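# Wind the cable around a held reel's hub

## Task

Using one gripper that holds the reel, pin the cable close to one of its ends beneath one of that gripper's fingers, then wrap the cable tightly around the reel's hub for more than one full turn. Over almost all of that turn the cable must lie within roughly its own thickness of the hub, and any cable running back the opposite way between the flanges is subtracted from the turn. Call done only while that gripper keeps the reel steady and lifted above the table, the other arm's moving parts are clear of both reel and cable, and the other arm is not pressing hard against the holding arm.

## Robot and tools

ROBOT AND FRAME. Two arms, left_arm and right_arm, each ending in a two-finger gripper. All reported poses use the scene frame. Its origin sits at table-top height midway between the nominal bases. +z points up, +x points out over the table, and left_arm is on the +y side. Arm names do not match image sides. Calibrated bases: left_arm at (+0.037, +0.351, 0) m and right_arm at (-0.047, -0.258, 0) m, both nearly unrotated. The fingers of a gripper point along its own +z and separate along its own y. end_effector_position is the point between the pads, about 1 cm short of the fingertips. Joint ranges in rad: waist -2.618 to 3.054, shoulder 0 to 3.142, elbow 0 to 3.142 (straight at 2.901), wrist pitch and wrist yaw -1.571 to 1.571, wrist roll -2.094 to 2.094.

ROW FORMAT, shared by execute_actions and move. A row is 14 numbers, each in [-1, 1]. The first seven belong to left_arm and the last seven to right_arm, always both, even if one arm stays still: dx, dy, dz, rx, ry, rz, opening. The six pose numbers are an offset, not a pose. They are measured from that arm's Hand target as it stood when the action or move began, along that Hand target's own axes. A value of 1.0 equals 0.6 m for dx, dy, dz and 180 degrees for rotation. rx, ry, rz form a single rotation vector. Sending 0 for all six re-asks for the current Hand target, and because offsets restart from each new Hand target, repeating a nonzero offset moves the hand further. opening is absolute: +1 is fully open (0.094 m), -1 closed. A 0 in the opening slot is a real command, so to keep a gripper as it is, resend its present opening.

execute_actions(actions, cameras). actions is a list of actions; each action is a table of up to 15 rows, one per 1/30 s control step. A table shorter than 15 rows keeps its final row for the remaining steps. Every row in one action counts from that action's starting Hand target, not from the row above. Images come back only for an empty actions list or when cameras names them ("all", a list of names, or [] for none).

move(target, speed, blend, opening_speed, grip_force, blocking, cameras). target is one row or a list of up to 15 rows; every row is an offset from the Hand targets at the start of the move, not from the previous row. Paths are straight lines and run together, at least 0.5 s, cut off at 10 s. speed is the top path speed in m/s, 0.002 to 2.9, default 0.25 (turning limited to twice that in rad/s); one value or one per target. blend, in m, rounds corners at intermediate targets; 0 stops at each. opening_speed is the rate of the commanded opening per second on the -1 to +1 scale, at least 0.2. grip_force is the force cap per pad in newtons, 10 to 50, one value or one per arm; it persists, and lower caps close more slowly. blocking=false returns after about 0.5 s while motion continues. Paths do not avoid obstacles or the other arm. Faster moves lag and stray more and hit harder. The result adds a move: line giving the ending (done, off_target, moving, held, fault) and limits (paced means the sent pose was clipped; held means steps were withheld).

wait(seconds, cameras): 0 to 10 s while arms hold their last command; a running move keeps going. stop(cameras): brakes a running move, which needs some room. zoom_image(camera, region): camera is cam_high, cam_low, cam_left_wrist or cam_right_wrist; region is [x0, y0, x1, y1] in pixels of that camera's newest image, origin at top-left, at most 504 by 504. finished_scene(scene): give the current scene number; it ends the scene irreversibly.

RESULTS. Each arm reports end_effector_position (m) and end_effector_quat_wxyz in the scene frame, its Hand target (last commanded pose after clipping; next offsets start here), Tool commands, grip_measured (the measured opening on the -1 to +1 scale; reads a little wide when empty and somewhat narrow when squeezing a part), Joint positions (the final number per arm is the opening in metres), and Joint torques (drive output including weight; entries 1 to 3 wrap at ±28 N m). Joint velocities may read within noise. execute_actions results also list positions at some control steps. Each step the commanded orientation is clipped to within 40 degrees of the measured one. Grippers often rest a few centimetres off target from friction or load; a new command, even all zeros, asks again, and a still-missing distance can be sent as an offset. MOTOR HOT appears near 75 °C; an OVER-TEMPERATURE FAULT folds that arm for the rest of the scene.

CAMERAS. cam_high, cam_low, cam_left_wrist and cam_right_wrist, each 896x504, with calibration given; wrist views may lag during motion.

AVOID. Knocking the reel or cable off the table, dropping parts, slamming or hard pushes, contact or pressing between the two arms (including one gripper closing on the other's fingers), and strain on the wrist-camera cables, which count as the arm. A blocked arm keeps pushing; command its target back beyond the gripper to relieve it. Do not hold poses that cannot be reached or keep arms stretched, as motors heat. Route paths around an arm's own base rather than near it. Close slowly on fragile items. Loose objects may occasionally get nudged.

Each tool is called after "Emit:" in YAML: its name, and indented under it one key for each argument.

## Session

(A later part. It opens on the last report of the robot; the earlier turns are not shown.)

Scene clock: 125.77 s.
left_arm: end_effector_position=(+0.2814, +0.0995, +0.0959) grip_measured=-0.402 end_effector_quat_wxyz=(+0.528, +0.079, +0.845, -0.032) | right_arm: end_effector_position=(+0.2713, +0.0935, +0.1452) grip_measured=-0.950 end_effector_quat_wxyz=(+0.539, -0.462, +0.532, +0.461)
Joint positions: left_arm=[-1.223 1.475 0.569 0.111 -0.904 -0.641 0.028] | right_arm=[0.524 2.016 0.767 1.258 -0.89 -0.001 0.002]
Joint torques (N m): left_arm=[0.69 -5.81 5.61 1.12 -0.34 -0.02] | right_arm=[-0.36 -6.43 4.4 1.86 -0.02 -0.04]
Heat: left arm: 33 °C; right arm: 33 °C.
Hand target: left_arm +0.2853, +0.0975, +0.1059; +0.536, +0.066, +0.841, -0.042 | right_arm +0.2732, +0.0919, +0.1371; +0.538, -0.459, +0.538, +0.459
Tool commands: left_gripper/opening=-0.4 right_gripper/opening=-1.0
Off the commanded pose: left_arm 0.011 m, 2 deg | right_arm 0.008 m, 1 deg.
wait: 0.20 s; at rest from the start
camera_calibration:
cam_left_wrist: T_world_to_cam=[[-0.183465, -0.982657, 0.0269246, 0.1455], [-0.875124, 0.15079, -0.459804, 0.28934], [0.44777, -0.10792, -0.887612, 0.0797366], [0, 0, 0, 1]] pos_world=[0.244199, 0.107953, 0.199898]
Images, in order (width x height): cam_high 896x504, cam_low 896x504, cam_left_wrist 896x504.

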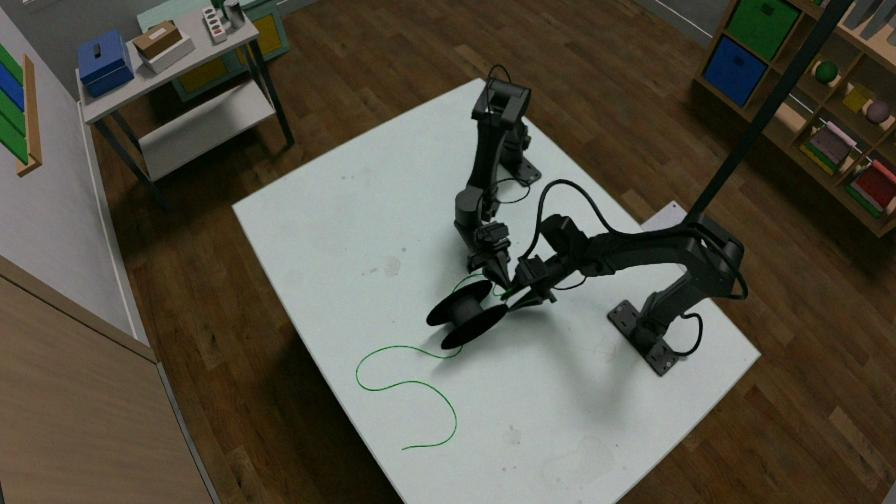

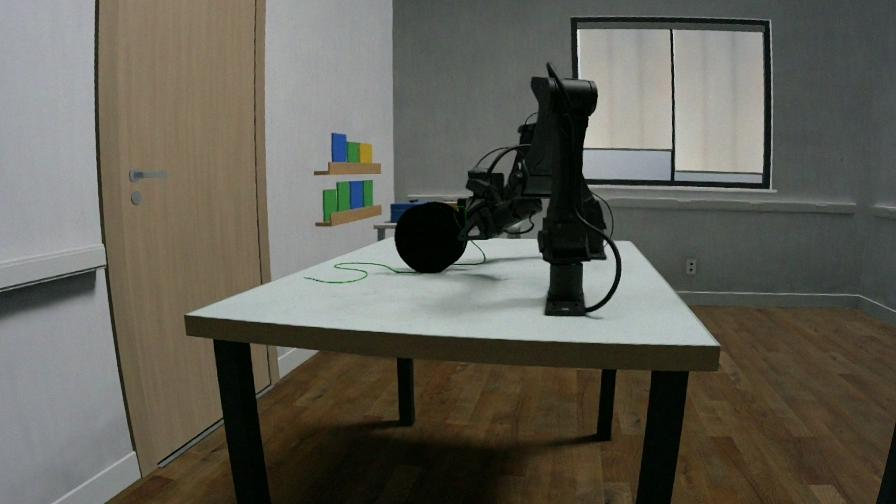

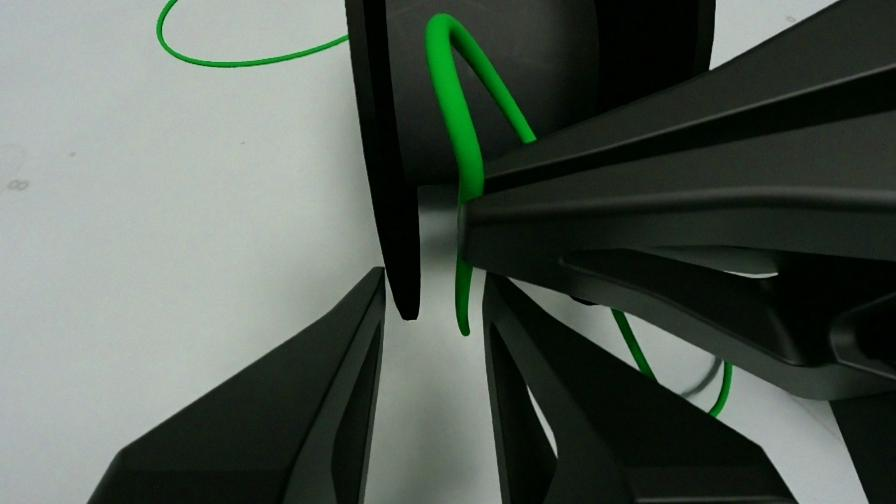

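Emit:
move:
  target:
    - [0,0,0,0,0,0,-0.4,-0.04,0,0.005,0,0,0,-1]
    - [0,0,0,0,0,0,-0.4,-0.04,-0.04,0.016,0,0,0,-1]
  speed: 0.05
  blend: [0.005,0]
  cameras: ["cam_left_wrist","cam_low","cam_right_wrist"]

Emit:
wait:
  seconds: 0.7
  cameras: ["cam_left_wrist"]

Scene clock: 130.03 s.
left_arm: end_effector_position=(+0.2814, +0.0995, +0.0959) grip_measured=-0.402 end_effector_quat_wxyz=(+0.528, +0.079, +0.845, -0.032) | right_arm: end_effector_position=(+0.2927, +0.0970, +0.1651) grip_measured=-0.950 end_effector_quat_wxyz=(+0.544, -0.461, +0.532, +0.458)
Joint positions: left_arm=[-1.223 1.475 0.569 0.111 -0.904 -0.641 0.028] | right_arm=[0.505 1.999 0.864 1.152 -0.901 -0.001 0.002]
Joint torques (N m): left_arm=[0.62 -5.83 5.59 1.12 -0.34 -0.02] | right_arm=[-0.39 -7.35 7.42 1.45 -0.11 0]
Heat: left arm: 33 °C; right arm: 33 °C.
Hand target: left_arm +0.2853, +0.0975, +0.1059; +0.536, +0.066, +0.841, -0.042 | right_arm +0.2985, +0.0976, +0.1610; +0.538, -0.459, +0.538, +0.459
Off the commanded pose: left_arm 0.011 m, 2 deg | right_arm 0.007 m, 1 deg.
move: off_target (left_arm)
camera_calibration:
cam_left_wrist: T_world_to_cam=[[-0.183465, -0.982657, 0.0269246, 0.1455], [-0.875124, 0.15079, -0.459804, 0.28934], [0.44777, -0.10792, -0.887612, 0.0797366], [0, 0, 0, 1]] pos_world=[0.244199, 0.107953, 0.199898]
cam_right_wrist: T_world_to_cam=[[0.981244, -0.176912, 0.0765612, -0.281703], [-0.0339, -0.549346, -0.834907, 0.221614], [0.189763, 0.816653, -0.54504, 0.0736813], [0, 0, 0, 1]] pos_world=[0.26995, 0.0117341, 0.246754]
Images, in order (width x height): cam_low 896x504, cam_left_wrist 896x504, cam_right_wrist 896x504.

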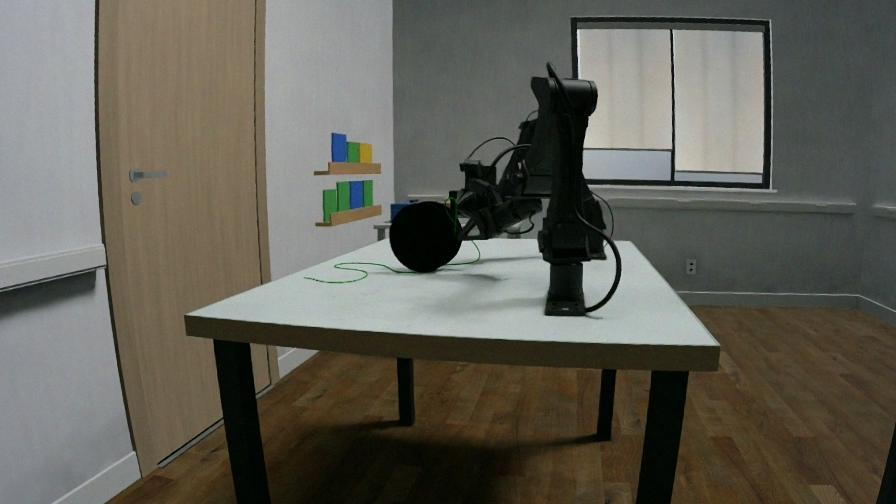

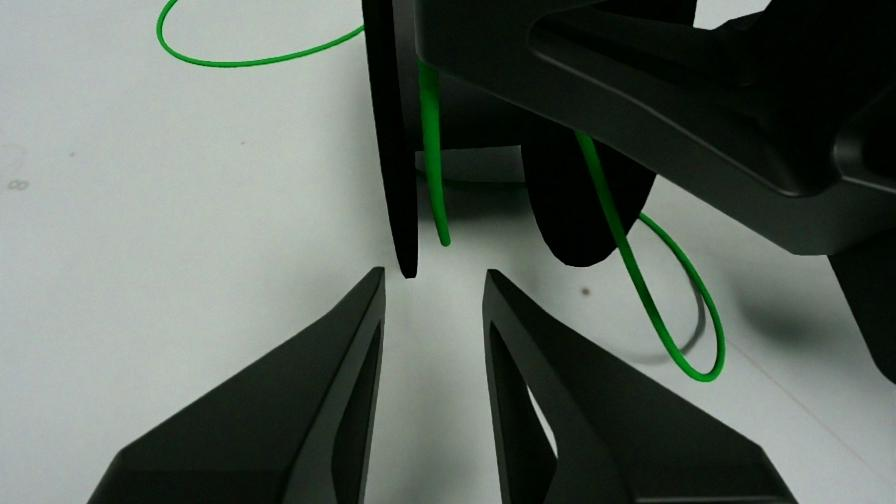

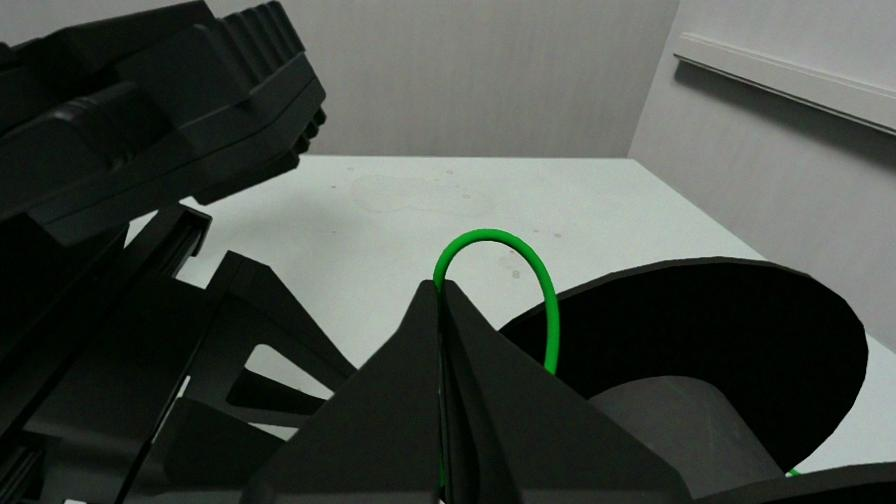

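Scene clock: 130.73 s.
left_arm: end_effector_position=(+0.2814, +0.0995, +0.0959) grip_measured=-0.402 end_effector_quat_wxyz=(+0.528, +0.079, +0.845, -0.032) | right_arm: end_effector_position=(+0.2926, +0.0970, +0.1649) grip_measured=-0.950 end_effector_quat_wxyz=(+0.543, -0.461, +0.532, +0.458)
Joint positions: left_arm=[-1.223 1.475 0.569 0.111 -0.904 -0.641 0.028] | right_arm=[0.505 1.999 0.864 1.151 -0.902 -0.001 0.002]
Joint torques (N m): left_arm=[0.65 -5.79 5.64 1.12 -0.33 -0.03] | right_arm=[-0.62 -7.28 7.69 1.44 -0.05 -0.03]
Heat: left arm: 33 °C; right arm: 33 °C.
Hand target: left_arm +0.2853, +0.0975, +0.1059; +0.536, +0.066, +0.841, -0.042 | right_arm +0.2984, +0.0976, +0.1610; +0.537, -0.459, +0.538, +0.459
Tool commands: left_gripper/opening=-0.4 right_gripper/opening=-1.0
Off the commanded pose: left_arm 0.011 m, 2 deg | right_arm 0.007 m, 1 deg.
wait: 0.70 s; at rest by 0.17 s
camera_calibration:
cam_left_wrist: T_world_to_cam=[[-0.183465, -0.982657, 0.0269246, 0.1455], [-0.875124, 0.15079, -0.459804, 0.28934], [0.44777, -0.10792, -0.887612, 0.0797366], [0, 0, 0, 1]] pos_world=[0.244199, 0.107953, 0.199898]
Images, in order (width x height): cam_left_wrist 896x504.

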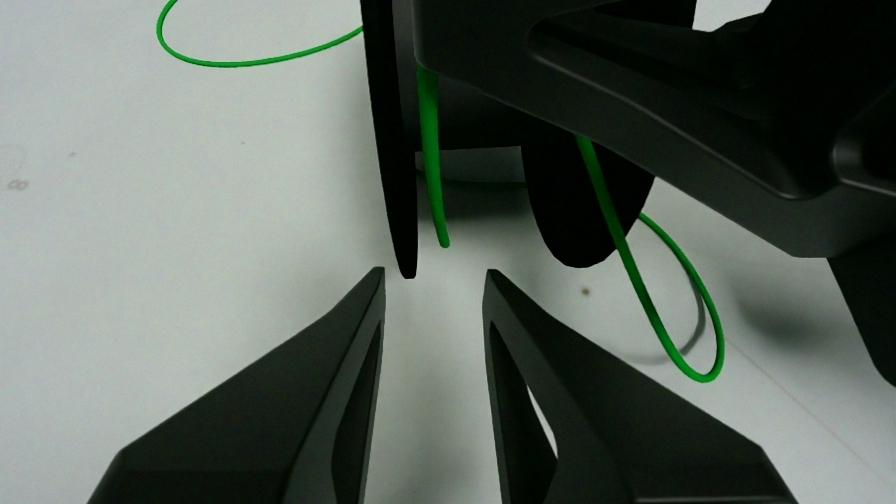

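Emit:
move:
  target:
    - [0,0,0,0,0,0,-0.4,-0.1,0,0,0,0,0,-1]
    - [-0.1285,0,-0.06,0,0,0,-0.4,-0.133,0.033,-0.003,0,0,0,-1]
  speed: 0.1
  blend: [0.02,0]
  cameras: ["cam_left_wrist","cam_low","cam_right_wrist"]

Scene clock: 136.90 s.
left_arm: end_effector_position=(+0.2806, +0.1003, +0.1698) grip_measured=-0.402 end_effector_quat_wxyz=(+0.522, +0.090, +0.848, -0.021) | right_arm: end_effector_position=(+0.2835, +0.0988, +0.2288) grip_measured=-0.950 end_effector_quat_wxyz=(+0.532, -0.457, +0.545, +0.460)
Joint positions: left_arm=[-1.223 1.313 0.788 -0.294 -0.9 -0.633 0.028] | right_arm=[0.523 1.775 0.922 0.836 -0.88 0.003 0.002]
Joint torques (N m): left_arm=[0.58 -5.97 8.23 1.02 -0.37 -0.13] | right_arm=[0.59 -10.51 6.8 1.53 -0.01 -0.03]
Heat: left arm: 33 °C; right arm: 34 °C.
Hand target: left_arm +0.2851, +0.0976, +0.1910; +0.536, +0.066, +0.841, -0.042 | right_arm +0.2786, +0.0990, +0.2409; +0.538, -0.459, +0.538, +0.459
Off the commanded pose: left_arm 0.022 m, 4 deg | right_arm 0.013 m, 1 deg.
move: off_target (left_arm, right_arm)
camera_calibration:
cam_left_wrist: T_world_to_cam=[[-0.18942, -0.981896, 0.000187372, 0.15025], [-0.878614, 0.169411, -0.446472, 0.319358], [0.438357, -0.0847354, -0.894798, 0.147318], [0, 0, 0, 1]] pos_world=[0.244475, 0.10591, 0.274376]
cam_right_wrist: T_world_to_cam=[[0.982751, -0.178891, 0.0468919, -0.270638], [-0.0631541, -0.562953, -0.824073, 0.282632], [0.173817, 0.806897, -0.56454, 0.11871], [0, 0, 0, 1]] pos_world=[0.263185, 0.0149075, 0.312617]
Images, in order (width x height): cam_low 896x504, cam_left_wrist 896x504, cam_right_wrist 896x504.

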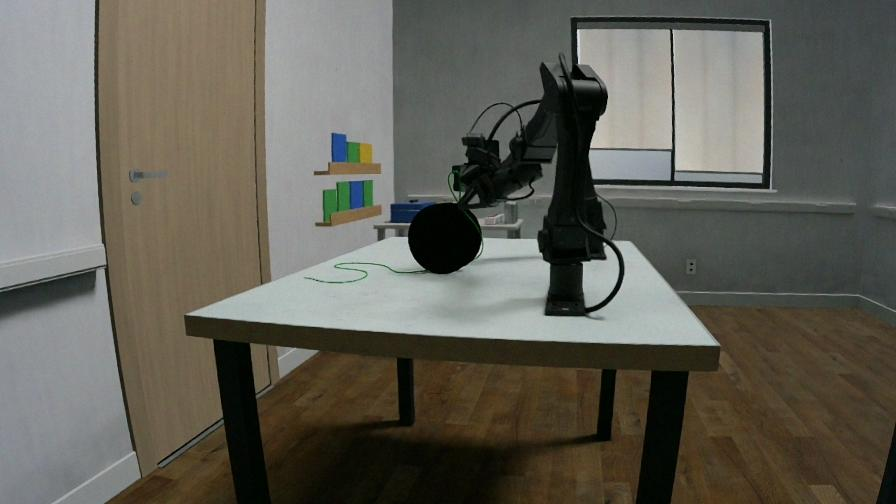

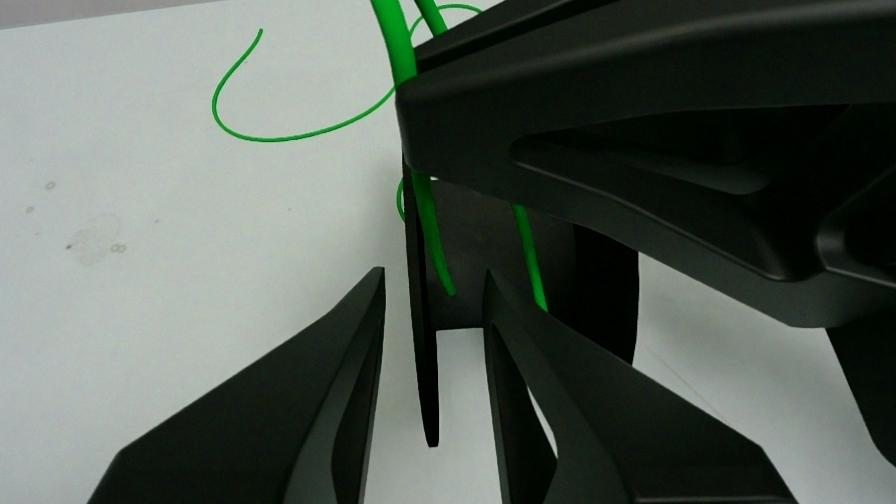

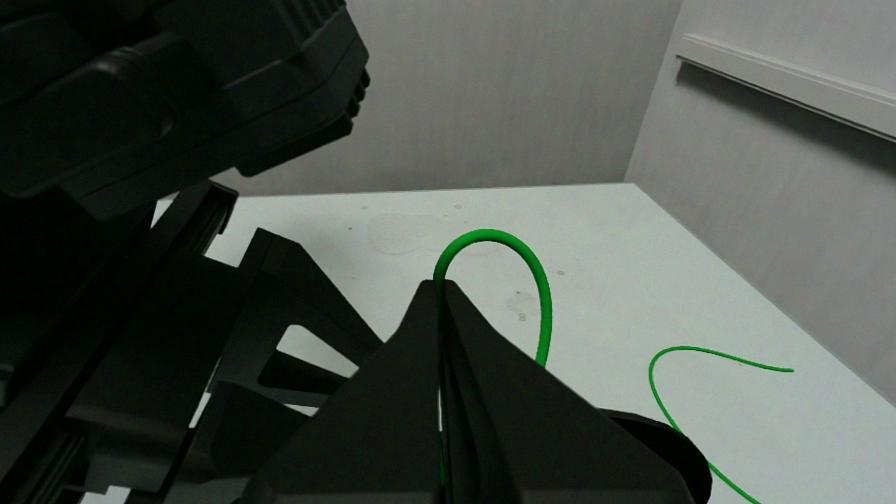

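Emit:
move:
  target: [0,0,0.022,0,0,0,-0.4,0,0,0,0,0,0,-1]
  speed: 0.08
  cameras: ["cam_left_wrist"]

Scene clock: 138.37 s.
left_arm: end_effector_position=(+0.2913, +0.1013, +0.1732) grip_measured=-0.402 end_effector_quat_wxyz=(+0.525, +0.082, +0.847, -0.027) | right_arm: end_effector_position=(+0.2835, +0.0987, +0.2288) grip_measured=-0.950 end_effector_quat_wxyz=(+0.532, -0.457, +0.545, +0.460)
Joint positions: left_arm=[-1.182 1.313 0.788 -0.247 -0.874 -0.598 0.028] | right_arm=[0.523 1.775 0.922 0.836 -0.879 0.003 0.002]
Joint torques (N m): left_arm=[0.58 -4.05 7.46 1.26 -0.32 -0.05] | right_arm=[0.62 -10.29 6.65 1.54 -0.01 0]
Heat: left arm: 33 °C; right arm: 34 °C.
Hand target: left_arm +0.2969, +0.0956, +0.1855; +0.536, +0.066, +0.841, -0.042 | right_arm +0.2786, +0.0990, +0.2410; +0.538, -0.459, +0.538, +0.459
Off the commanded pose: left_arm 0.015 m, 3 deg | right_arm 0.013 m, 1 deg.
move: off_target (left_arm, right_arm)
camera_calibration:
cam_left_wrist: T_world_to_cam=[[-0.182763, -0.98299, 0.0181356, 0.148346], [-0.877823, 0.154847, -0.453265, 0.332512], [0.442746, -0.0987598, -0.891191, 0.145263], [0, 0, 0, 1]] pos_world=[0.254684, 0.10868, 0.277483]
Images, in order (width x height): cam_left_wrist 896x504.

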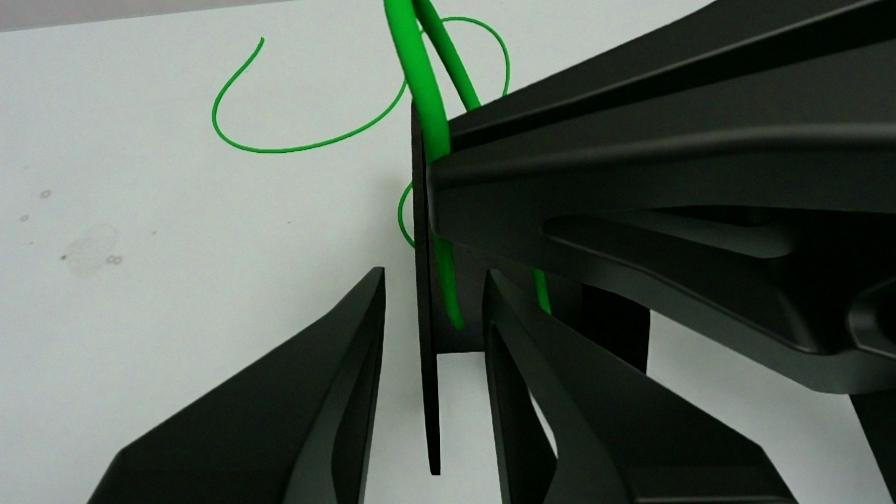

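Emit:
move:
  target: [0.064,0.002,0.041,0,0,0,-0.4,0.075,-0.01,0.001,0,0,0,-1]
  speed: 0.06
  cameras: ["cam_left_wrist","cam_right_wrist","cam_low"]

Scene clock: 141.03 s.
left_arm: end_effector_position=(+0.2999, +0.0956, +0.1380) grip_measured=-0.402 end_effector_quat_wxyz=(+0.530, +0.075, +0.844, -0.037) | right_arm: end_effector_position=(+0.2851, +0.0997, +0.2052) grip_measured=-0.950 end_effector_quat_wxyz=(+0.541, -0.458, +0.535, +0.459)
Joint positions: left_arm=[-1.159 1.4 0.685 -0.013 -0.857 -0.574 0.028] | right_arm=[0.523 1.856 0.883 0.984 -0.879 0.003 0.002]
Joint torques (N m): left_arm=[0.65 -4.53 5.11 1.33 -0.29 -0.02] | right_arm=[-0.34 -6.5 4.94 1.9 -0.11 -0.02]
Heat: left arm: 33 °C; right arm: 34 °C.
Hand target: left_arm +0.3031, +0.0958, +0.1403; +0.536, +0.066, +0.841, -0.042 | right_arm +0.2846, +0.0986, +0.1958; +0.538, -0.459, +0.538, +0.459
Off the commanded pose: left_arm 0.004 m, 1 deg | right_arm 0.009 m, 1 deg.
move: done
camera_calibration:
cam_left_wrist: T_world_to_cam=[[-0.182811, -0.982324, 0.0402382, 0.14188], [-0.873339, 0.143461, -0.465508, 0.326464], [0.451508, -0.120242, -0.884128, 0.107952], [0, 0, 0, 1]] pos_world=[0.26231, 0.105518, 0.241707]
cam_right_wrist: T_world_to_cam=[[0.981288, -0.180038, 0.0682729, -0.274845], [-0.0431401, -0.551133, -0.833302, 0.258871], [0.187653, 0.814763, -0.548586, 0.0964001], [0, 0, 0, 1]] pos_world=[0.26278, 0.0146466, 0.287366]
Images, in order (width x height): cam_low 896x504, cam_left_wrist 896x504, cam_right_wrist 896x504.

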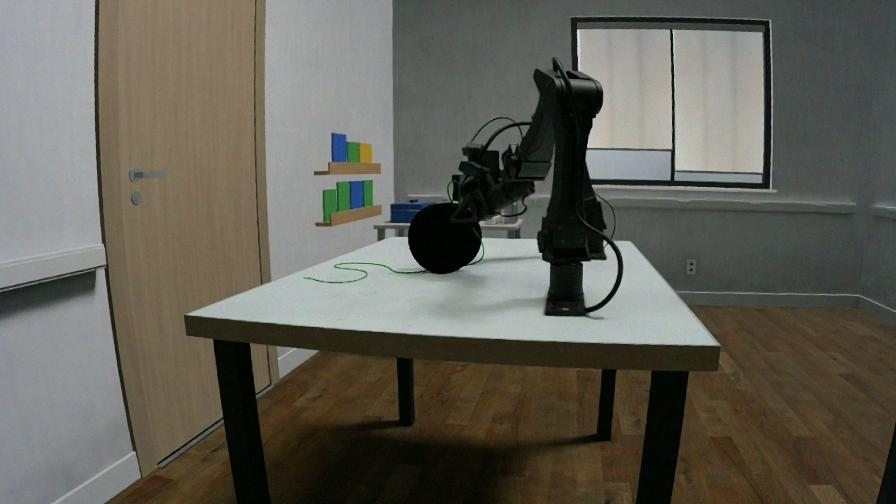

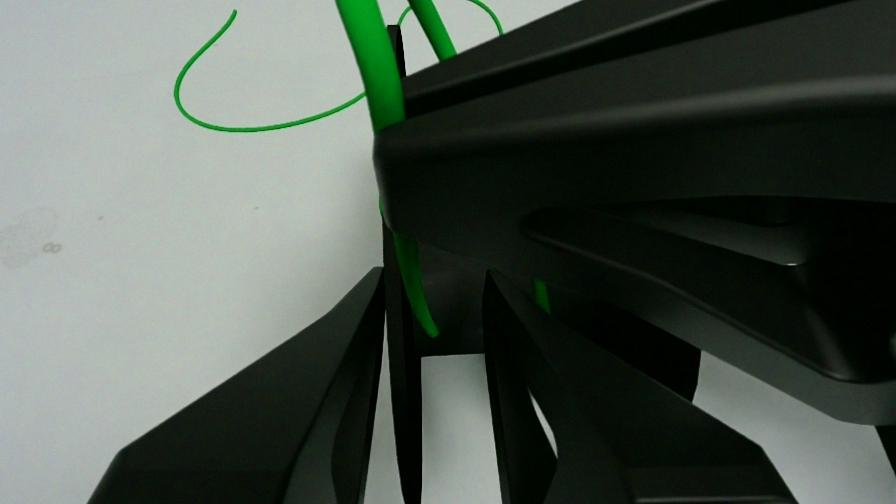

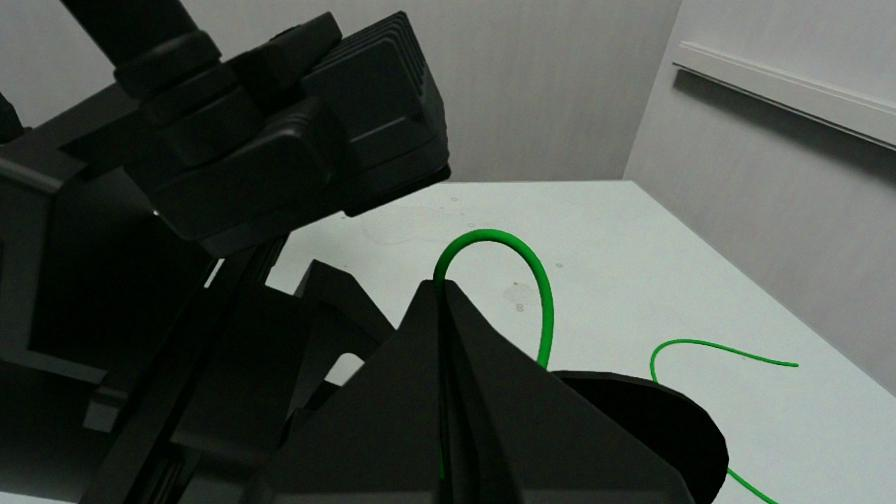

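Emit:
move:
  target: [0,0.007,0,0,0,0,-0.4,0.018,-0.02,-0.014,0,0,0,-1]
  speed: 0.04
  cameras: ["cam_left_wrist","cam_low","cam_right_wrist"]

Scene clock: 143.10 s.
left_arm: end_effector_position=(+0.3009, +0.0994, +0.1336) grip_measured=-0.402 end_effector_quat_wxyz=(+0.527, +0.078, +0.846, -0.032) | right_arm: end_effector_position=(+0.2944, +0.0899, +0.1943) grip_measured=-0.950 end_effector_quat_wxyz=(+0.541, -0.458, +0.535, +0.458)
Joint positions: left_arm=[-1.15 1.4 0.672 -0.007 -0.851 -0.565 0.028] | right_arm=[0.486 1.897 0.883 1.025 -0.916 0.003 0.002]
Joint torques (N m): left_arm=[0.68 -5.61 5 1.32 -0.29 -0.04] | right_arm=[-0.69 -6.45 5.37 1.84 -0.13 -0.03]
Heat: left arm: 33 °C; right arm: 34 °C.
Hand target: left_arm +0.3038, +0.1000, +0.1403; +0.536, +0.066, +0.841, -0.042 | right_arm +0.2951, +0.0885, +0.1851; +0.538, -0.459, +0.538, +0.459
Off the commanded pose: left_arm 0.007 m, 2 deg | right_arm 0.009 m, 1 deg.
move: done
camera_calibration:
cam_left_wrist: T_world_to_cam=[[-0.182083, -0.982872, 0.0284282, 0.147284], [-0.875924, 0.148998, -0.458864, 0.324018], [0.446769, -0.108452, -0.888051, 0.104836], [0, 0, 0, 1]] pos_world=[0.263796, 0.107853, 0.237593]
cam_right_wrist: T_world_to_cam=[[0.981297, -0.180027, 0.0681659, -0.284947], [-0.0433153, -0.551526, -0.833032, 0.244821], [0.187564, 0.814499, -0.549009, 0.0967198], [0, 0, 0, 1]] pos_world=[0.272081, 0.00494868, 0.276467]
Images, in order (width x height): cam_low 896x504, cam_left_wrist 896x504, cam_right_wrist 896x504.

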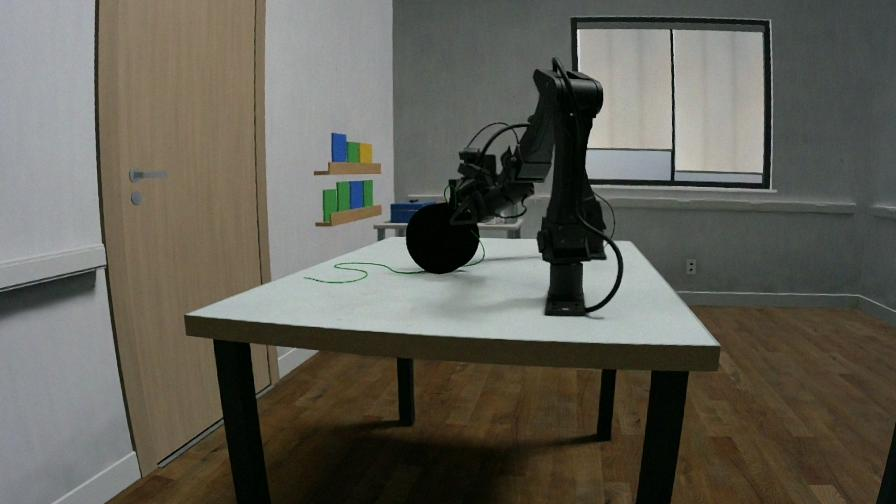

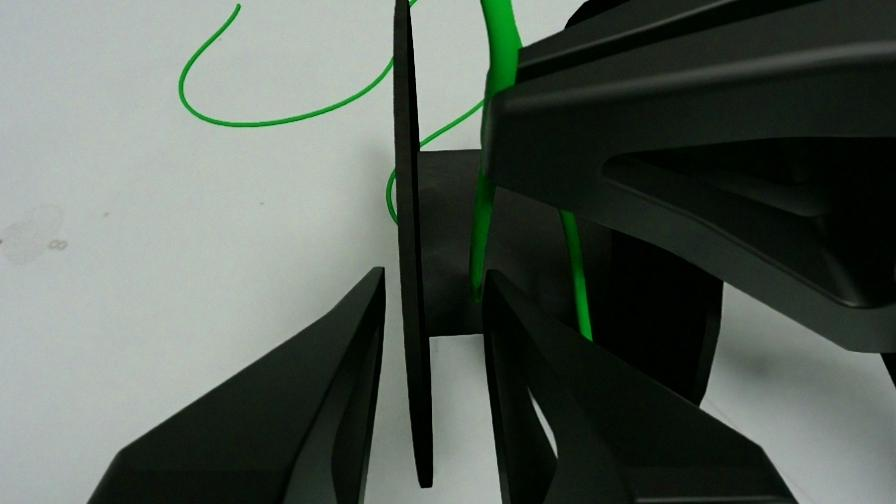

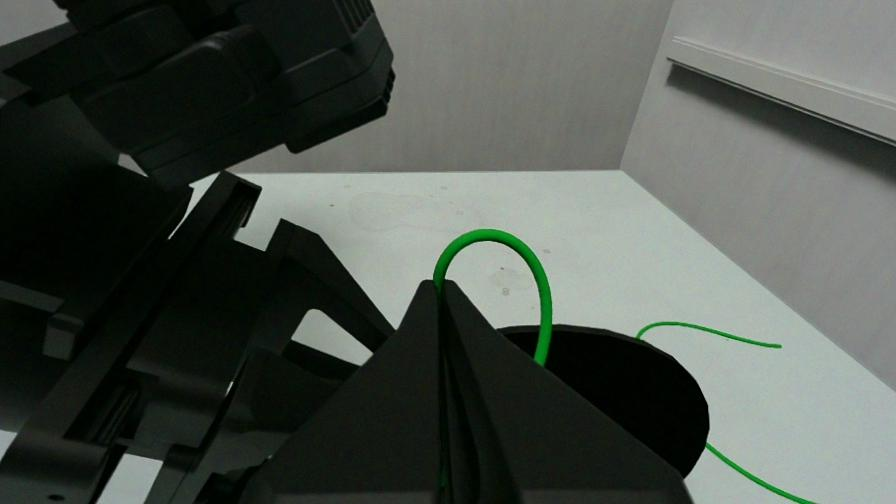

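Emit:
move:
  target: [0,0,0,0,0,0,-0.4,0.002,0,0.012,0,0,0,-1]
  speed: 0.04
  cameras: ["cam_left_wrist"]

Scene clock: 144.33 s.
left_arm: end_effector_position=(+0.3009, +0.0994, +0.1336) grip_measured=-0.402 end_effector_quat_wxyz=(+0.527, +0.078, +0.846, -0.032) | right_arm: end_effector_position=(+0.2953, +0.0901, +0.1941) grip_measured=-0.950 end_effector_quat_wxyz=(+0.546, -0.459, +0.531, +0.457)
Joint positions: left_arm=[-1.15 1.4 0.672 -0.007 -0.851 -0.565 0.028] | right_arm=[0.486 1.906 0.883 1.048 -0.914 0.003 0.002]
Joint torques (N m): left_arm=[0.62 -5.6 4.97 1.34 -0.28 -0.02] | right_arm=[0.94 -6 6.74 1.63 0.03 -0.08]
Heat: left arm: 33 °C; right arm: 34 °C.
Hand target: left_arm +0.3038, +0.1000, +0.1403; +0.536, +0.066, +0.841, -0.042 | right_arm +0.2963, +0.0956, +0.1838; +0.538, -0.459, +0.538, +0.459
Off the commanded pose: left_arm 0.007 m, 2 deg | right_arm 0.012 m, 1 deg.
move: off_target (right_arm)
camera_calibration:
cam_left_wrist: T_world_to_cam=[[-0.182083, -0.982872, 0.0284282, 0.147284], [-0.875924, 0.148998, -0.458864, 0.324018], [0.446769, -0.108452, -0.888051, 0.104836], [0, 0, 0, 1]] pos_world=[0.263796, 0.107853, 0.237593]
Images, in order (width x height): cam_left_wrist 896x504.

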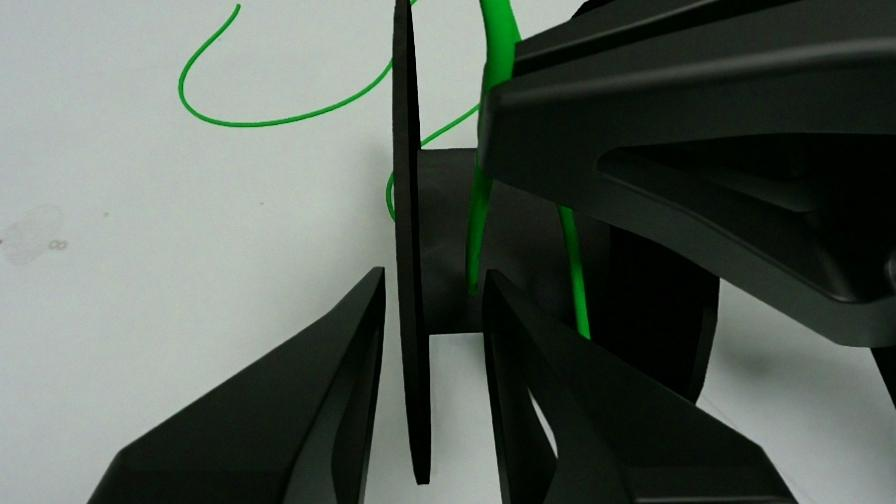

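Emit:
move:
  target: [0,0,0,0,0,0,-0.4,0,0,0.01,0,0,0,-1]
  speed: 0.06
  cameras: ["cam_left_wrist","cam_low"]

Scene clock: 145.33 s.
left_arm: end_effector_position=(+0.3012, +0.0996, +0.1337) grip_measured=-0.402 end_effector_quat_wxyz=(+0.527, +0.078, +0.846, -0.032) | right_arm: end_effector_position=(+0.2943, +0.0948, +0.1951) grip_measured=-0.950 end_effector_quat_wxyz=(+0.549, -0.460, +0.528, +0.457)
Joint positions: left_arm=[-1.149 1.4 0.672 -0.007 -0.851 -0.565 0.028] | right_arm=[0.498 1.913 0.889 1.055 -0.904 0.003 0.002]
Joint torques (N m): left_arm=[0.55 -5.6 5 1.34 -0.29 -0.04] | right_arm=[1.05 -5.6 7.65 1.51 0.06 -0.04]
Heat: left arm: 33 °C; right arm: 34 °C.
Hand target: left_arm +0.3039, +0.1000, +0.1403; +0.536, +0.066, +0.840, -0.042 | right_arm +0.2972, +0.1015, +0.1837; +0.537, -0.459, +0.538, +0.459
Off the commanded pose: left_arm 0.007 m, 2 deg | right_arm 0.013 m, 2 deg.
move: off_target (right_arm)
camera_calibration:
cam_left_wrist: T_world_to_cam=[[-0.180943, -0.983067, 0.0289516, 0.147229], [-0.875922, 0.147696, -0.459289, 0.324524], [0.447236, -0.108464, -0.887815, 0.104646], [0, 0, 0, 1]] pos_world=[0.264096, 0.108155, 0.237694]
Images, in order (width x height): cam_low 896x504, cam_left_wrist 896x504.

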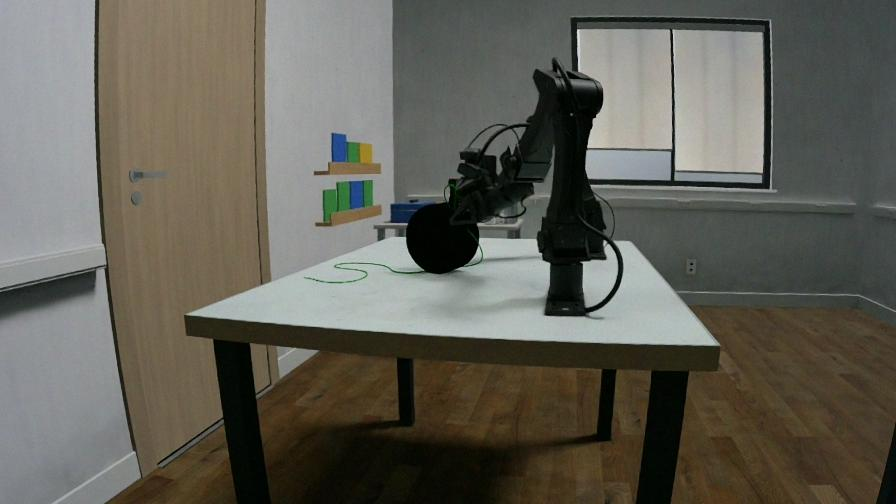

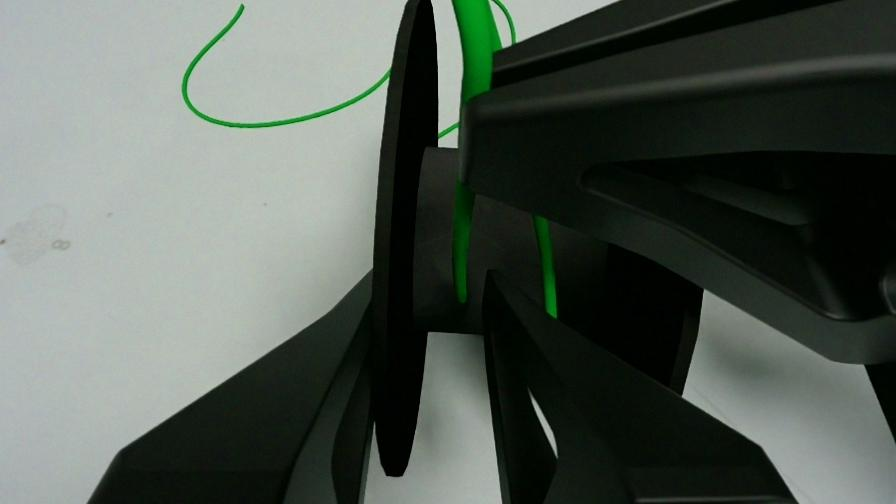

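Emit:
move:
  target: [0,0,0,0,0,0,-1,0,0,-0.01,0,0,0,-1]
  speed: 0.06
  opening_speed: 0.4
  cameras: ["cam_left_wrist","cam_low","cam_right_wrist"]

Emit:
zoom_image:
  camera: "cam_left_wrist"
  region: [330, 150, 550, 420]

Scene clock: 148.00 s.
left_arm: end_effector_position=(+0.3034, +0.1004, +0.1365) grip_measured=-0.884 end_effector_quat_wxyz=(+0.533, +0.068, +0.843, -0.034) | right_arm: end_effector_position=(+0.2942, +0.0948, +0.1957) grip_measured=-0.950 end_effector_quat_wxyz=(+0.550, -0.460, +0.527, +0.457)
Joint positions: left_arm=[-1.146 1.4 0.672 0.007 -0.862 -0.572 0.005] | right_arm=[0.498 1.913 0.889 1.058 -0.905 0.003 0.002]
Joint torques (N m): left_arm=[0.23 -5.55 5.01 1.23 -0.19 0.07] | right_arm=[-0.05 -6.53 6.22 1.52 -0.11 0]
Heat: left arm: 33 °C; right arm: 34 °C.
Hand target: left_arm +0.3038, +0.1000, +0.1403; +0.536, +0.066, +0.841, -0.042 | right_arm +0.2962, +0.0956, +0.1837; +0.538, -0.459, +0.538, +0.459
Off the commanded pose: left_arm 0.004 m, 1 deg | right_arm 0.012 m, 2 deg.
move: off_target (right_arm)
camera_calibration:
cam_left_wrist: T_world_to_cam=[[-0.167499, -0.984968, 0.0422184, 0.142545], [-0.872726, 0.12822, -0.471072, 0.330173], [0.458578, -0.115749, -0.881084, 0.102721], [0, 0, 0, 1]] pos_world=[0.264921, 0.109958, 0.240024]
cam_right_wrist: T_world_to_cam=[[0.979775, -0.18021, 0.0869786, -0.287158], [-0.0250174, -0.541577, -0.840279, 0.243765], [0.198532, 0.821108, -0.535132, 0.0869212], [0, 0, 0, 1]] pos_world=[0.270192, 0.00889742, 0.276322]
Images, in order (width x height): cam_low 896x504, cam_left_wrist 896x504, cam_right_wrist 896x504.

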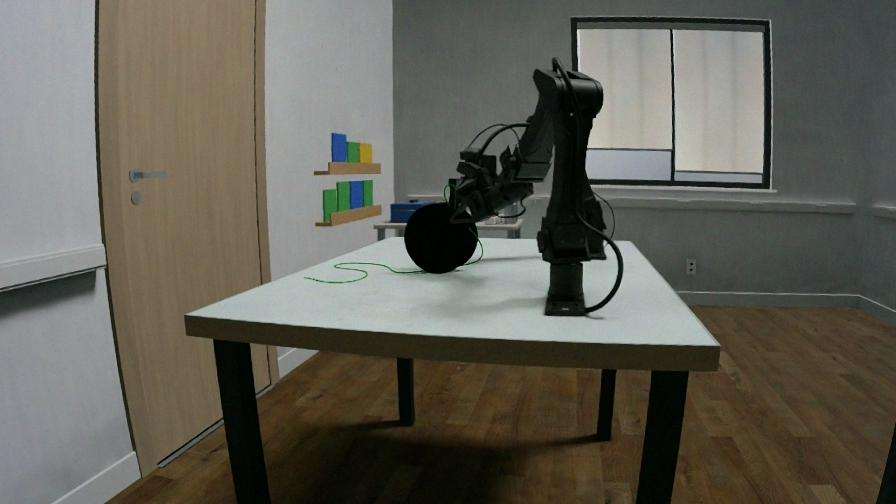

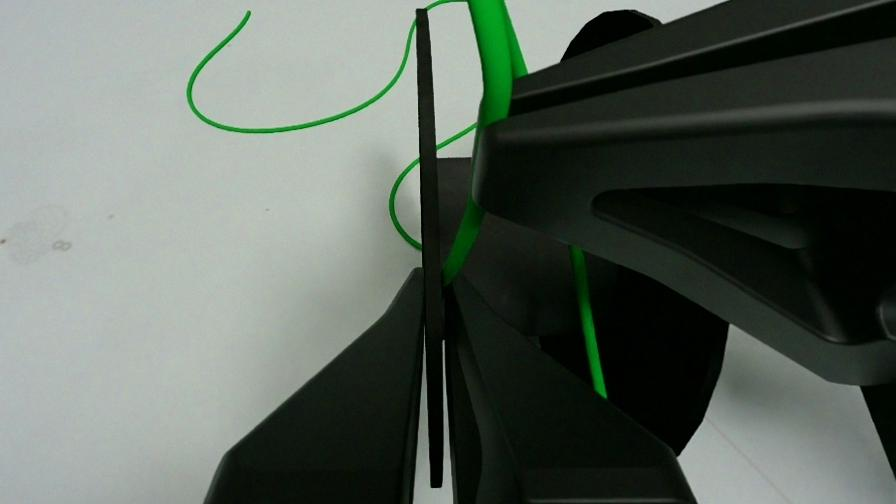

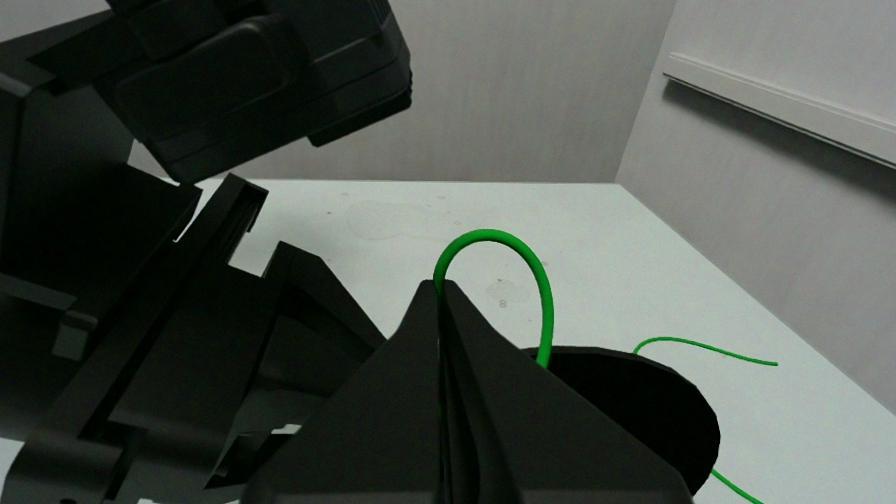

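Scaled by 1.867 from the camera's 896x504 image, which has a finer 1280x720 frame.

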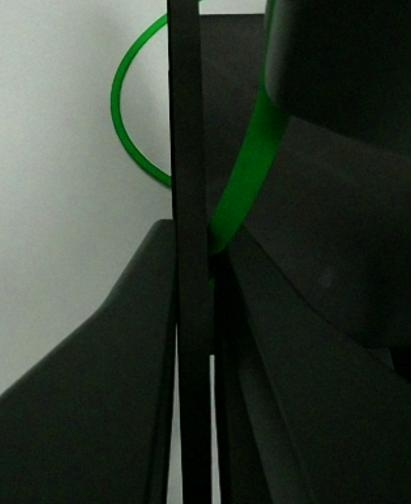

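Emit:
move:
  target:
    - [0,0,0,0,0,0,-1,0,0,0,0,0,0,-0.84]
    - [0,0,0,0,0,0,-1,-0.119,-0.05,-0.004,0,0,0,-0.84]
    - [0,0,0,0,0,0,-1,-0.119,-0.05,-0.004,0,0,0,-1]
  speed: 0.06
  cameras: ["all"]

Emit:
zoom_image:
  camera: "cam_left_wrist"
  region: [330, 100, 600, 420]

Scene clock: 155.80 s.
left_arm: end_effector_position=(+0.3035, +0.0986, +0.1373) grip_measured=-0.887 end_effector_quat_wxyz=(+0.533, +0.068, +0.842, -0.038) | right_arm: end_effector_position=(+0.3241, +0.0913, +0.2286) grip_measured=-0.983 end_effector_quat_wxyz=(+0.516, -0.454, +0.558, +0.465)
Joint positions: left_arm=[-1.146 1.4 0.672 0.016 -0.856 -0.569 0.005] | right_arm=[0.451 1.871 1.08 0.732 -0.956 0.003 0.001]
Joint torques (N m): left_arm=[0.25 -5.59 5 1.16 -0.23 0.04] | right_arm=[-0.57 -11.81 9.7 1.61 -0.08 -0.01]
Heat: left arm: 34 °C; right arm: 34 °C.
Hand target: left_arm +0.3038, +0.1000, +0.1403; +0.536, +0.066, +0.841, -0.042 | right_arm +0.3256, +0.0885, +0.2551; +0.537, -0.459, +0.538, +0.459
Off the commanded pose: left_arm 0.003 m, 1 deg | right_arm 0.027 m, 3 deg.
move: off_target (right_arm); target 3's new opening was sent with right_arm's hand 0.027 m and 3 deg from that target
camera_calibration:
cam_left_wrist: T_world_to_cam=[[-0.172665, -0.98376, 0.0490208, 0.141415], [-0.871684, 0.129441, -0.472664, 0.330614], [0.458643, -0.124343, -0.879878, 0.10375], [0, 0, 0, 1]] pos_world=[0.265025, 0.109224, 0.240624]
cam_right_wrist: T_world_to_cam=[[0.984685, -0.173865, 0.0128845, -0.305276], [-0.0913043, -0.577235, -0.811457, 0.288324], [0.148522, 0.797854, -0.58427, 0.131071], [0, 0, 0, 1]] pos_world=[0.307459, 0.00877866, 0.314477]

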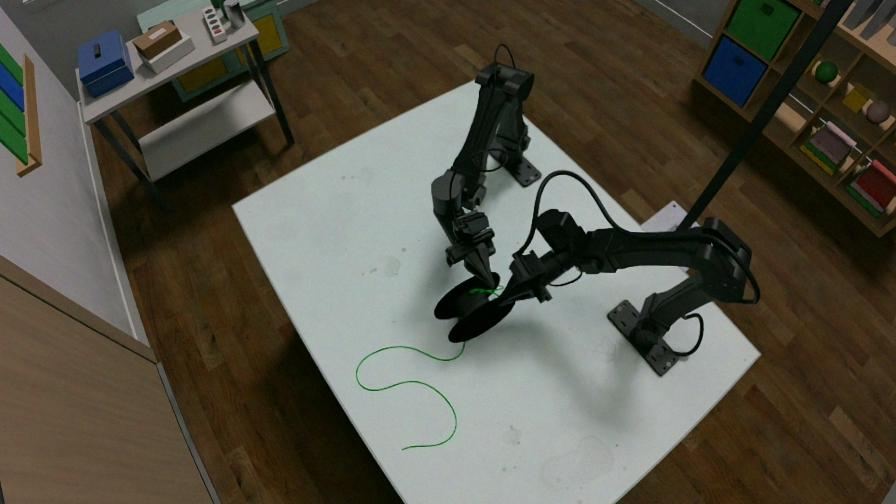

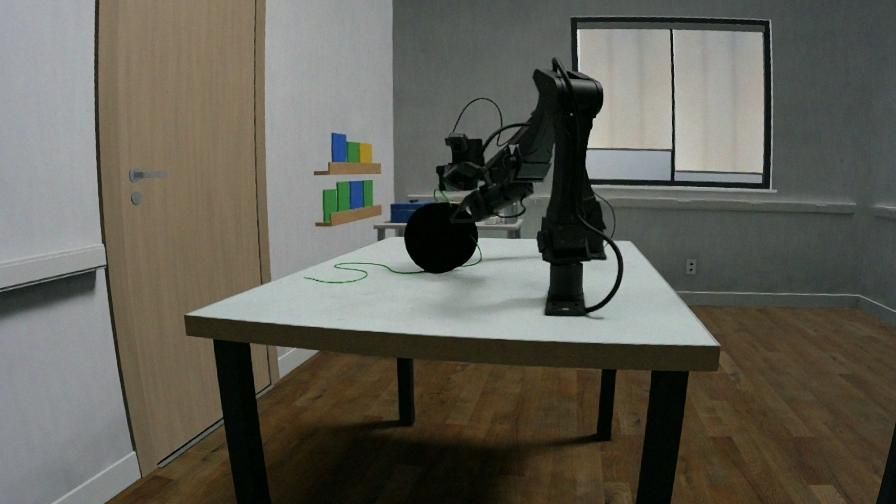

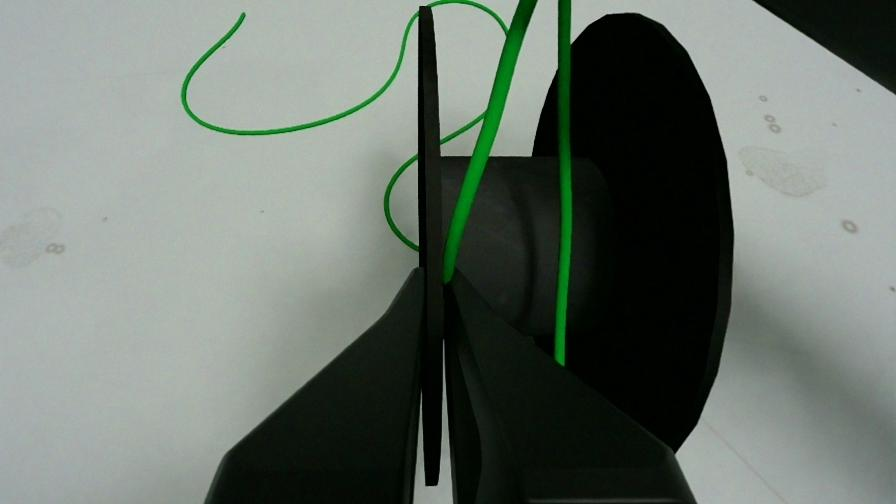

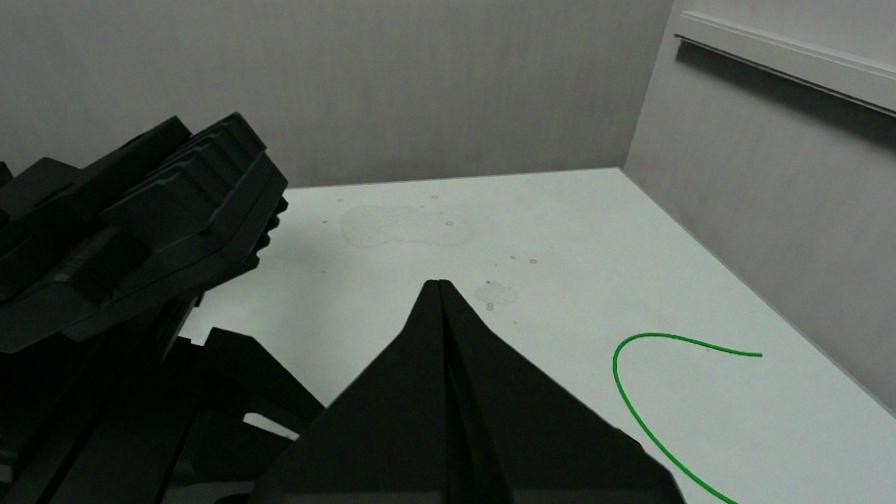

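Scaled by 1.575 from the camera's 896x504 image, which has a finer 1280x720 frame.

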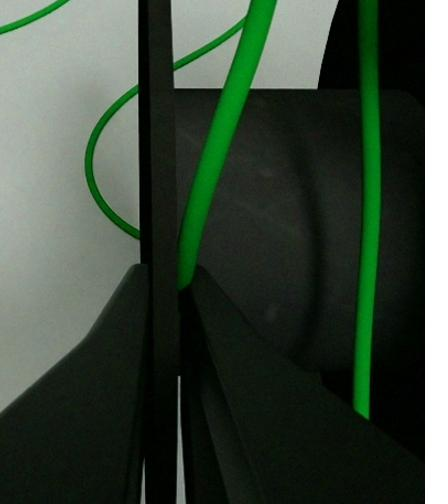

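Emit:
zoom_image:
  camera: "cam_low"
  region: [390, 120, 560, 285]

Emit:
zoom_image:
  camera: "cam_high"
  region: [420, 220, 560, 350]

Scaled by 2.965 from the camera's 896x504 image, which has a finer 1280x720 frame.

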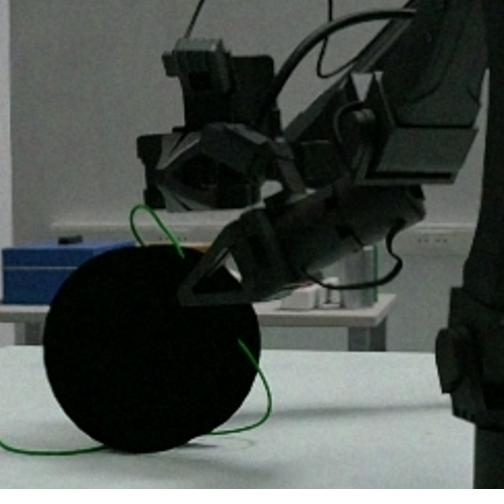

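Scaled by 3.600 from the camera's 896x504 image, which has a finer 1280x720 frame.

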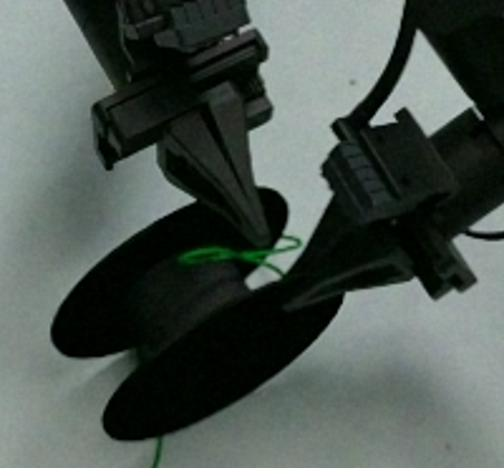

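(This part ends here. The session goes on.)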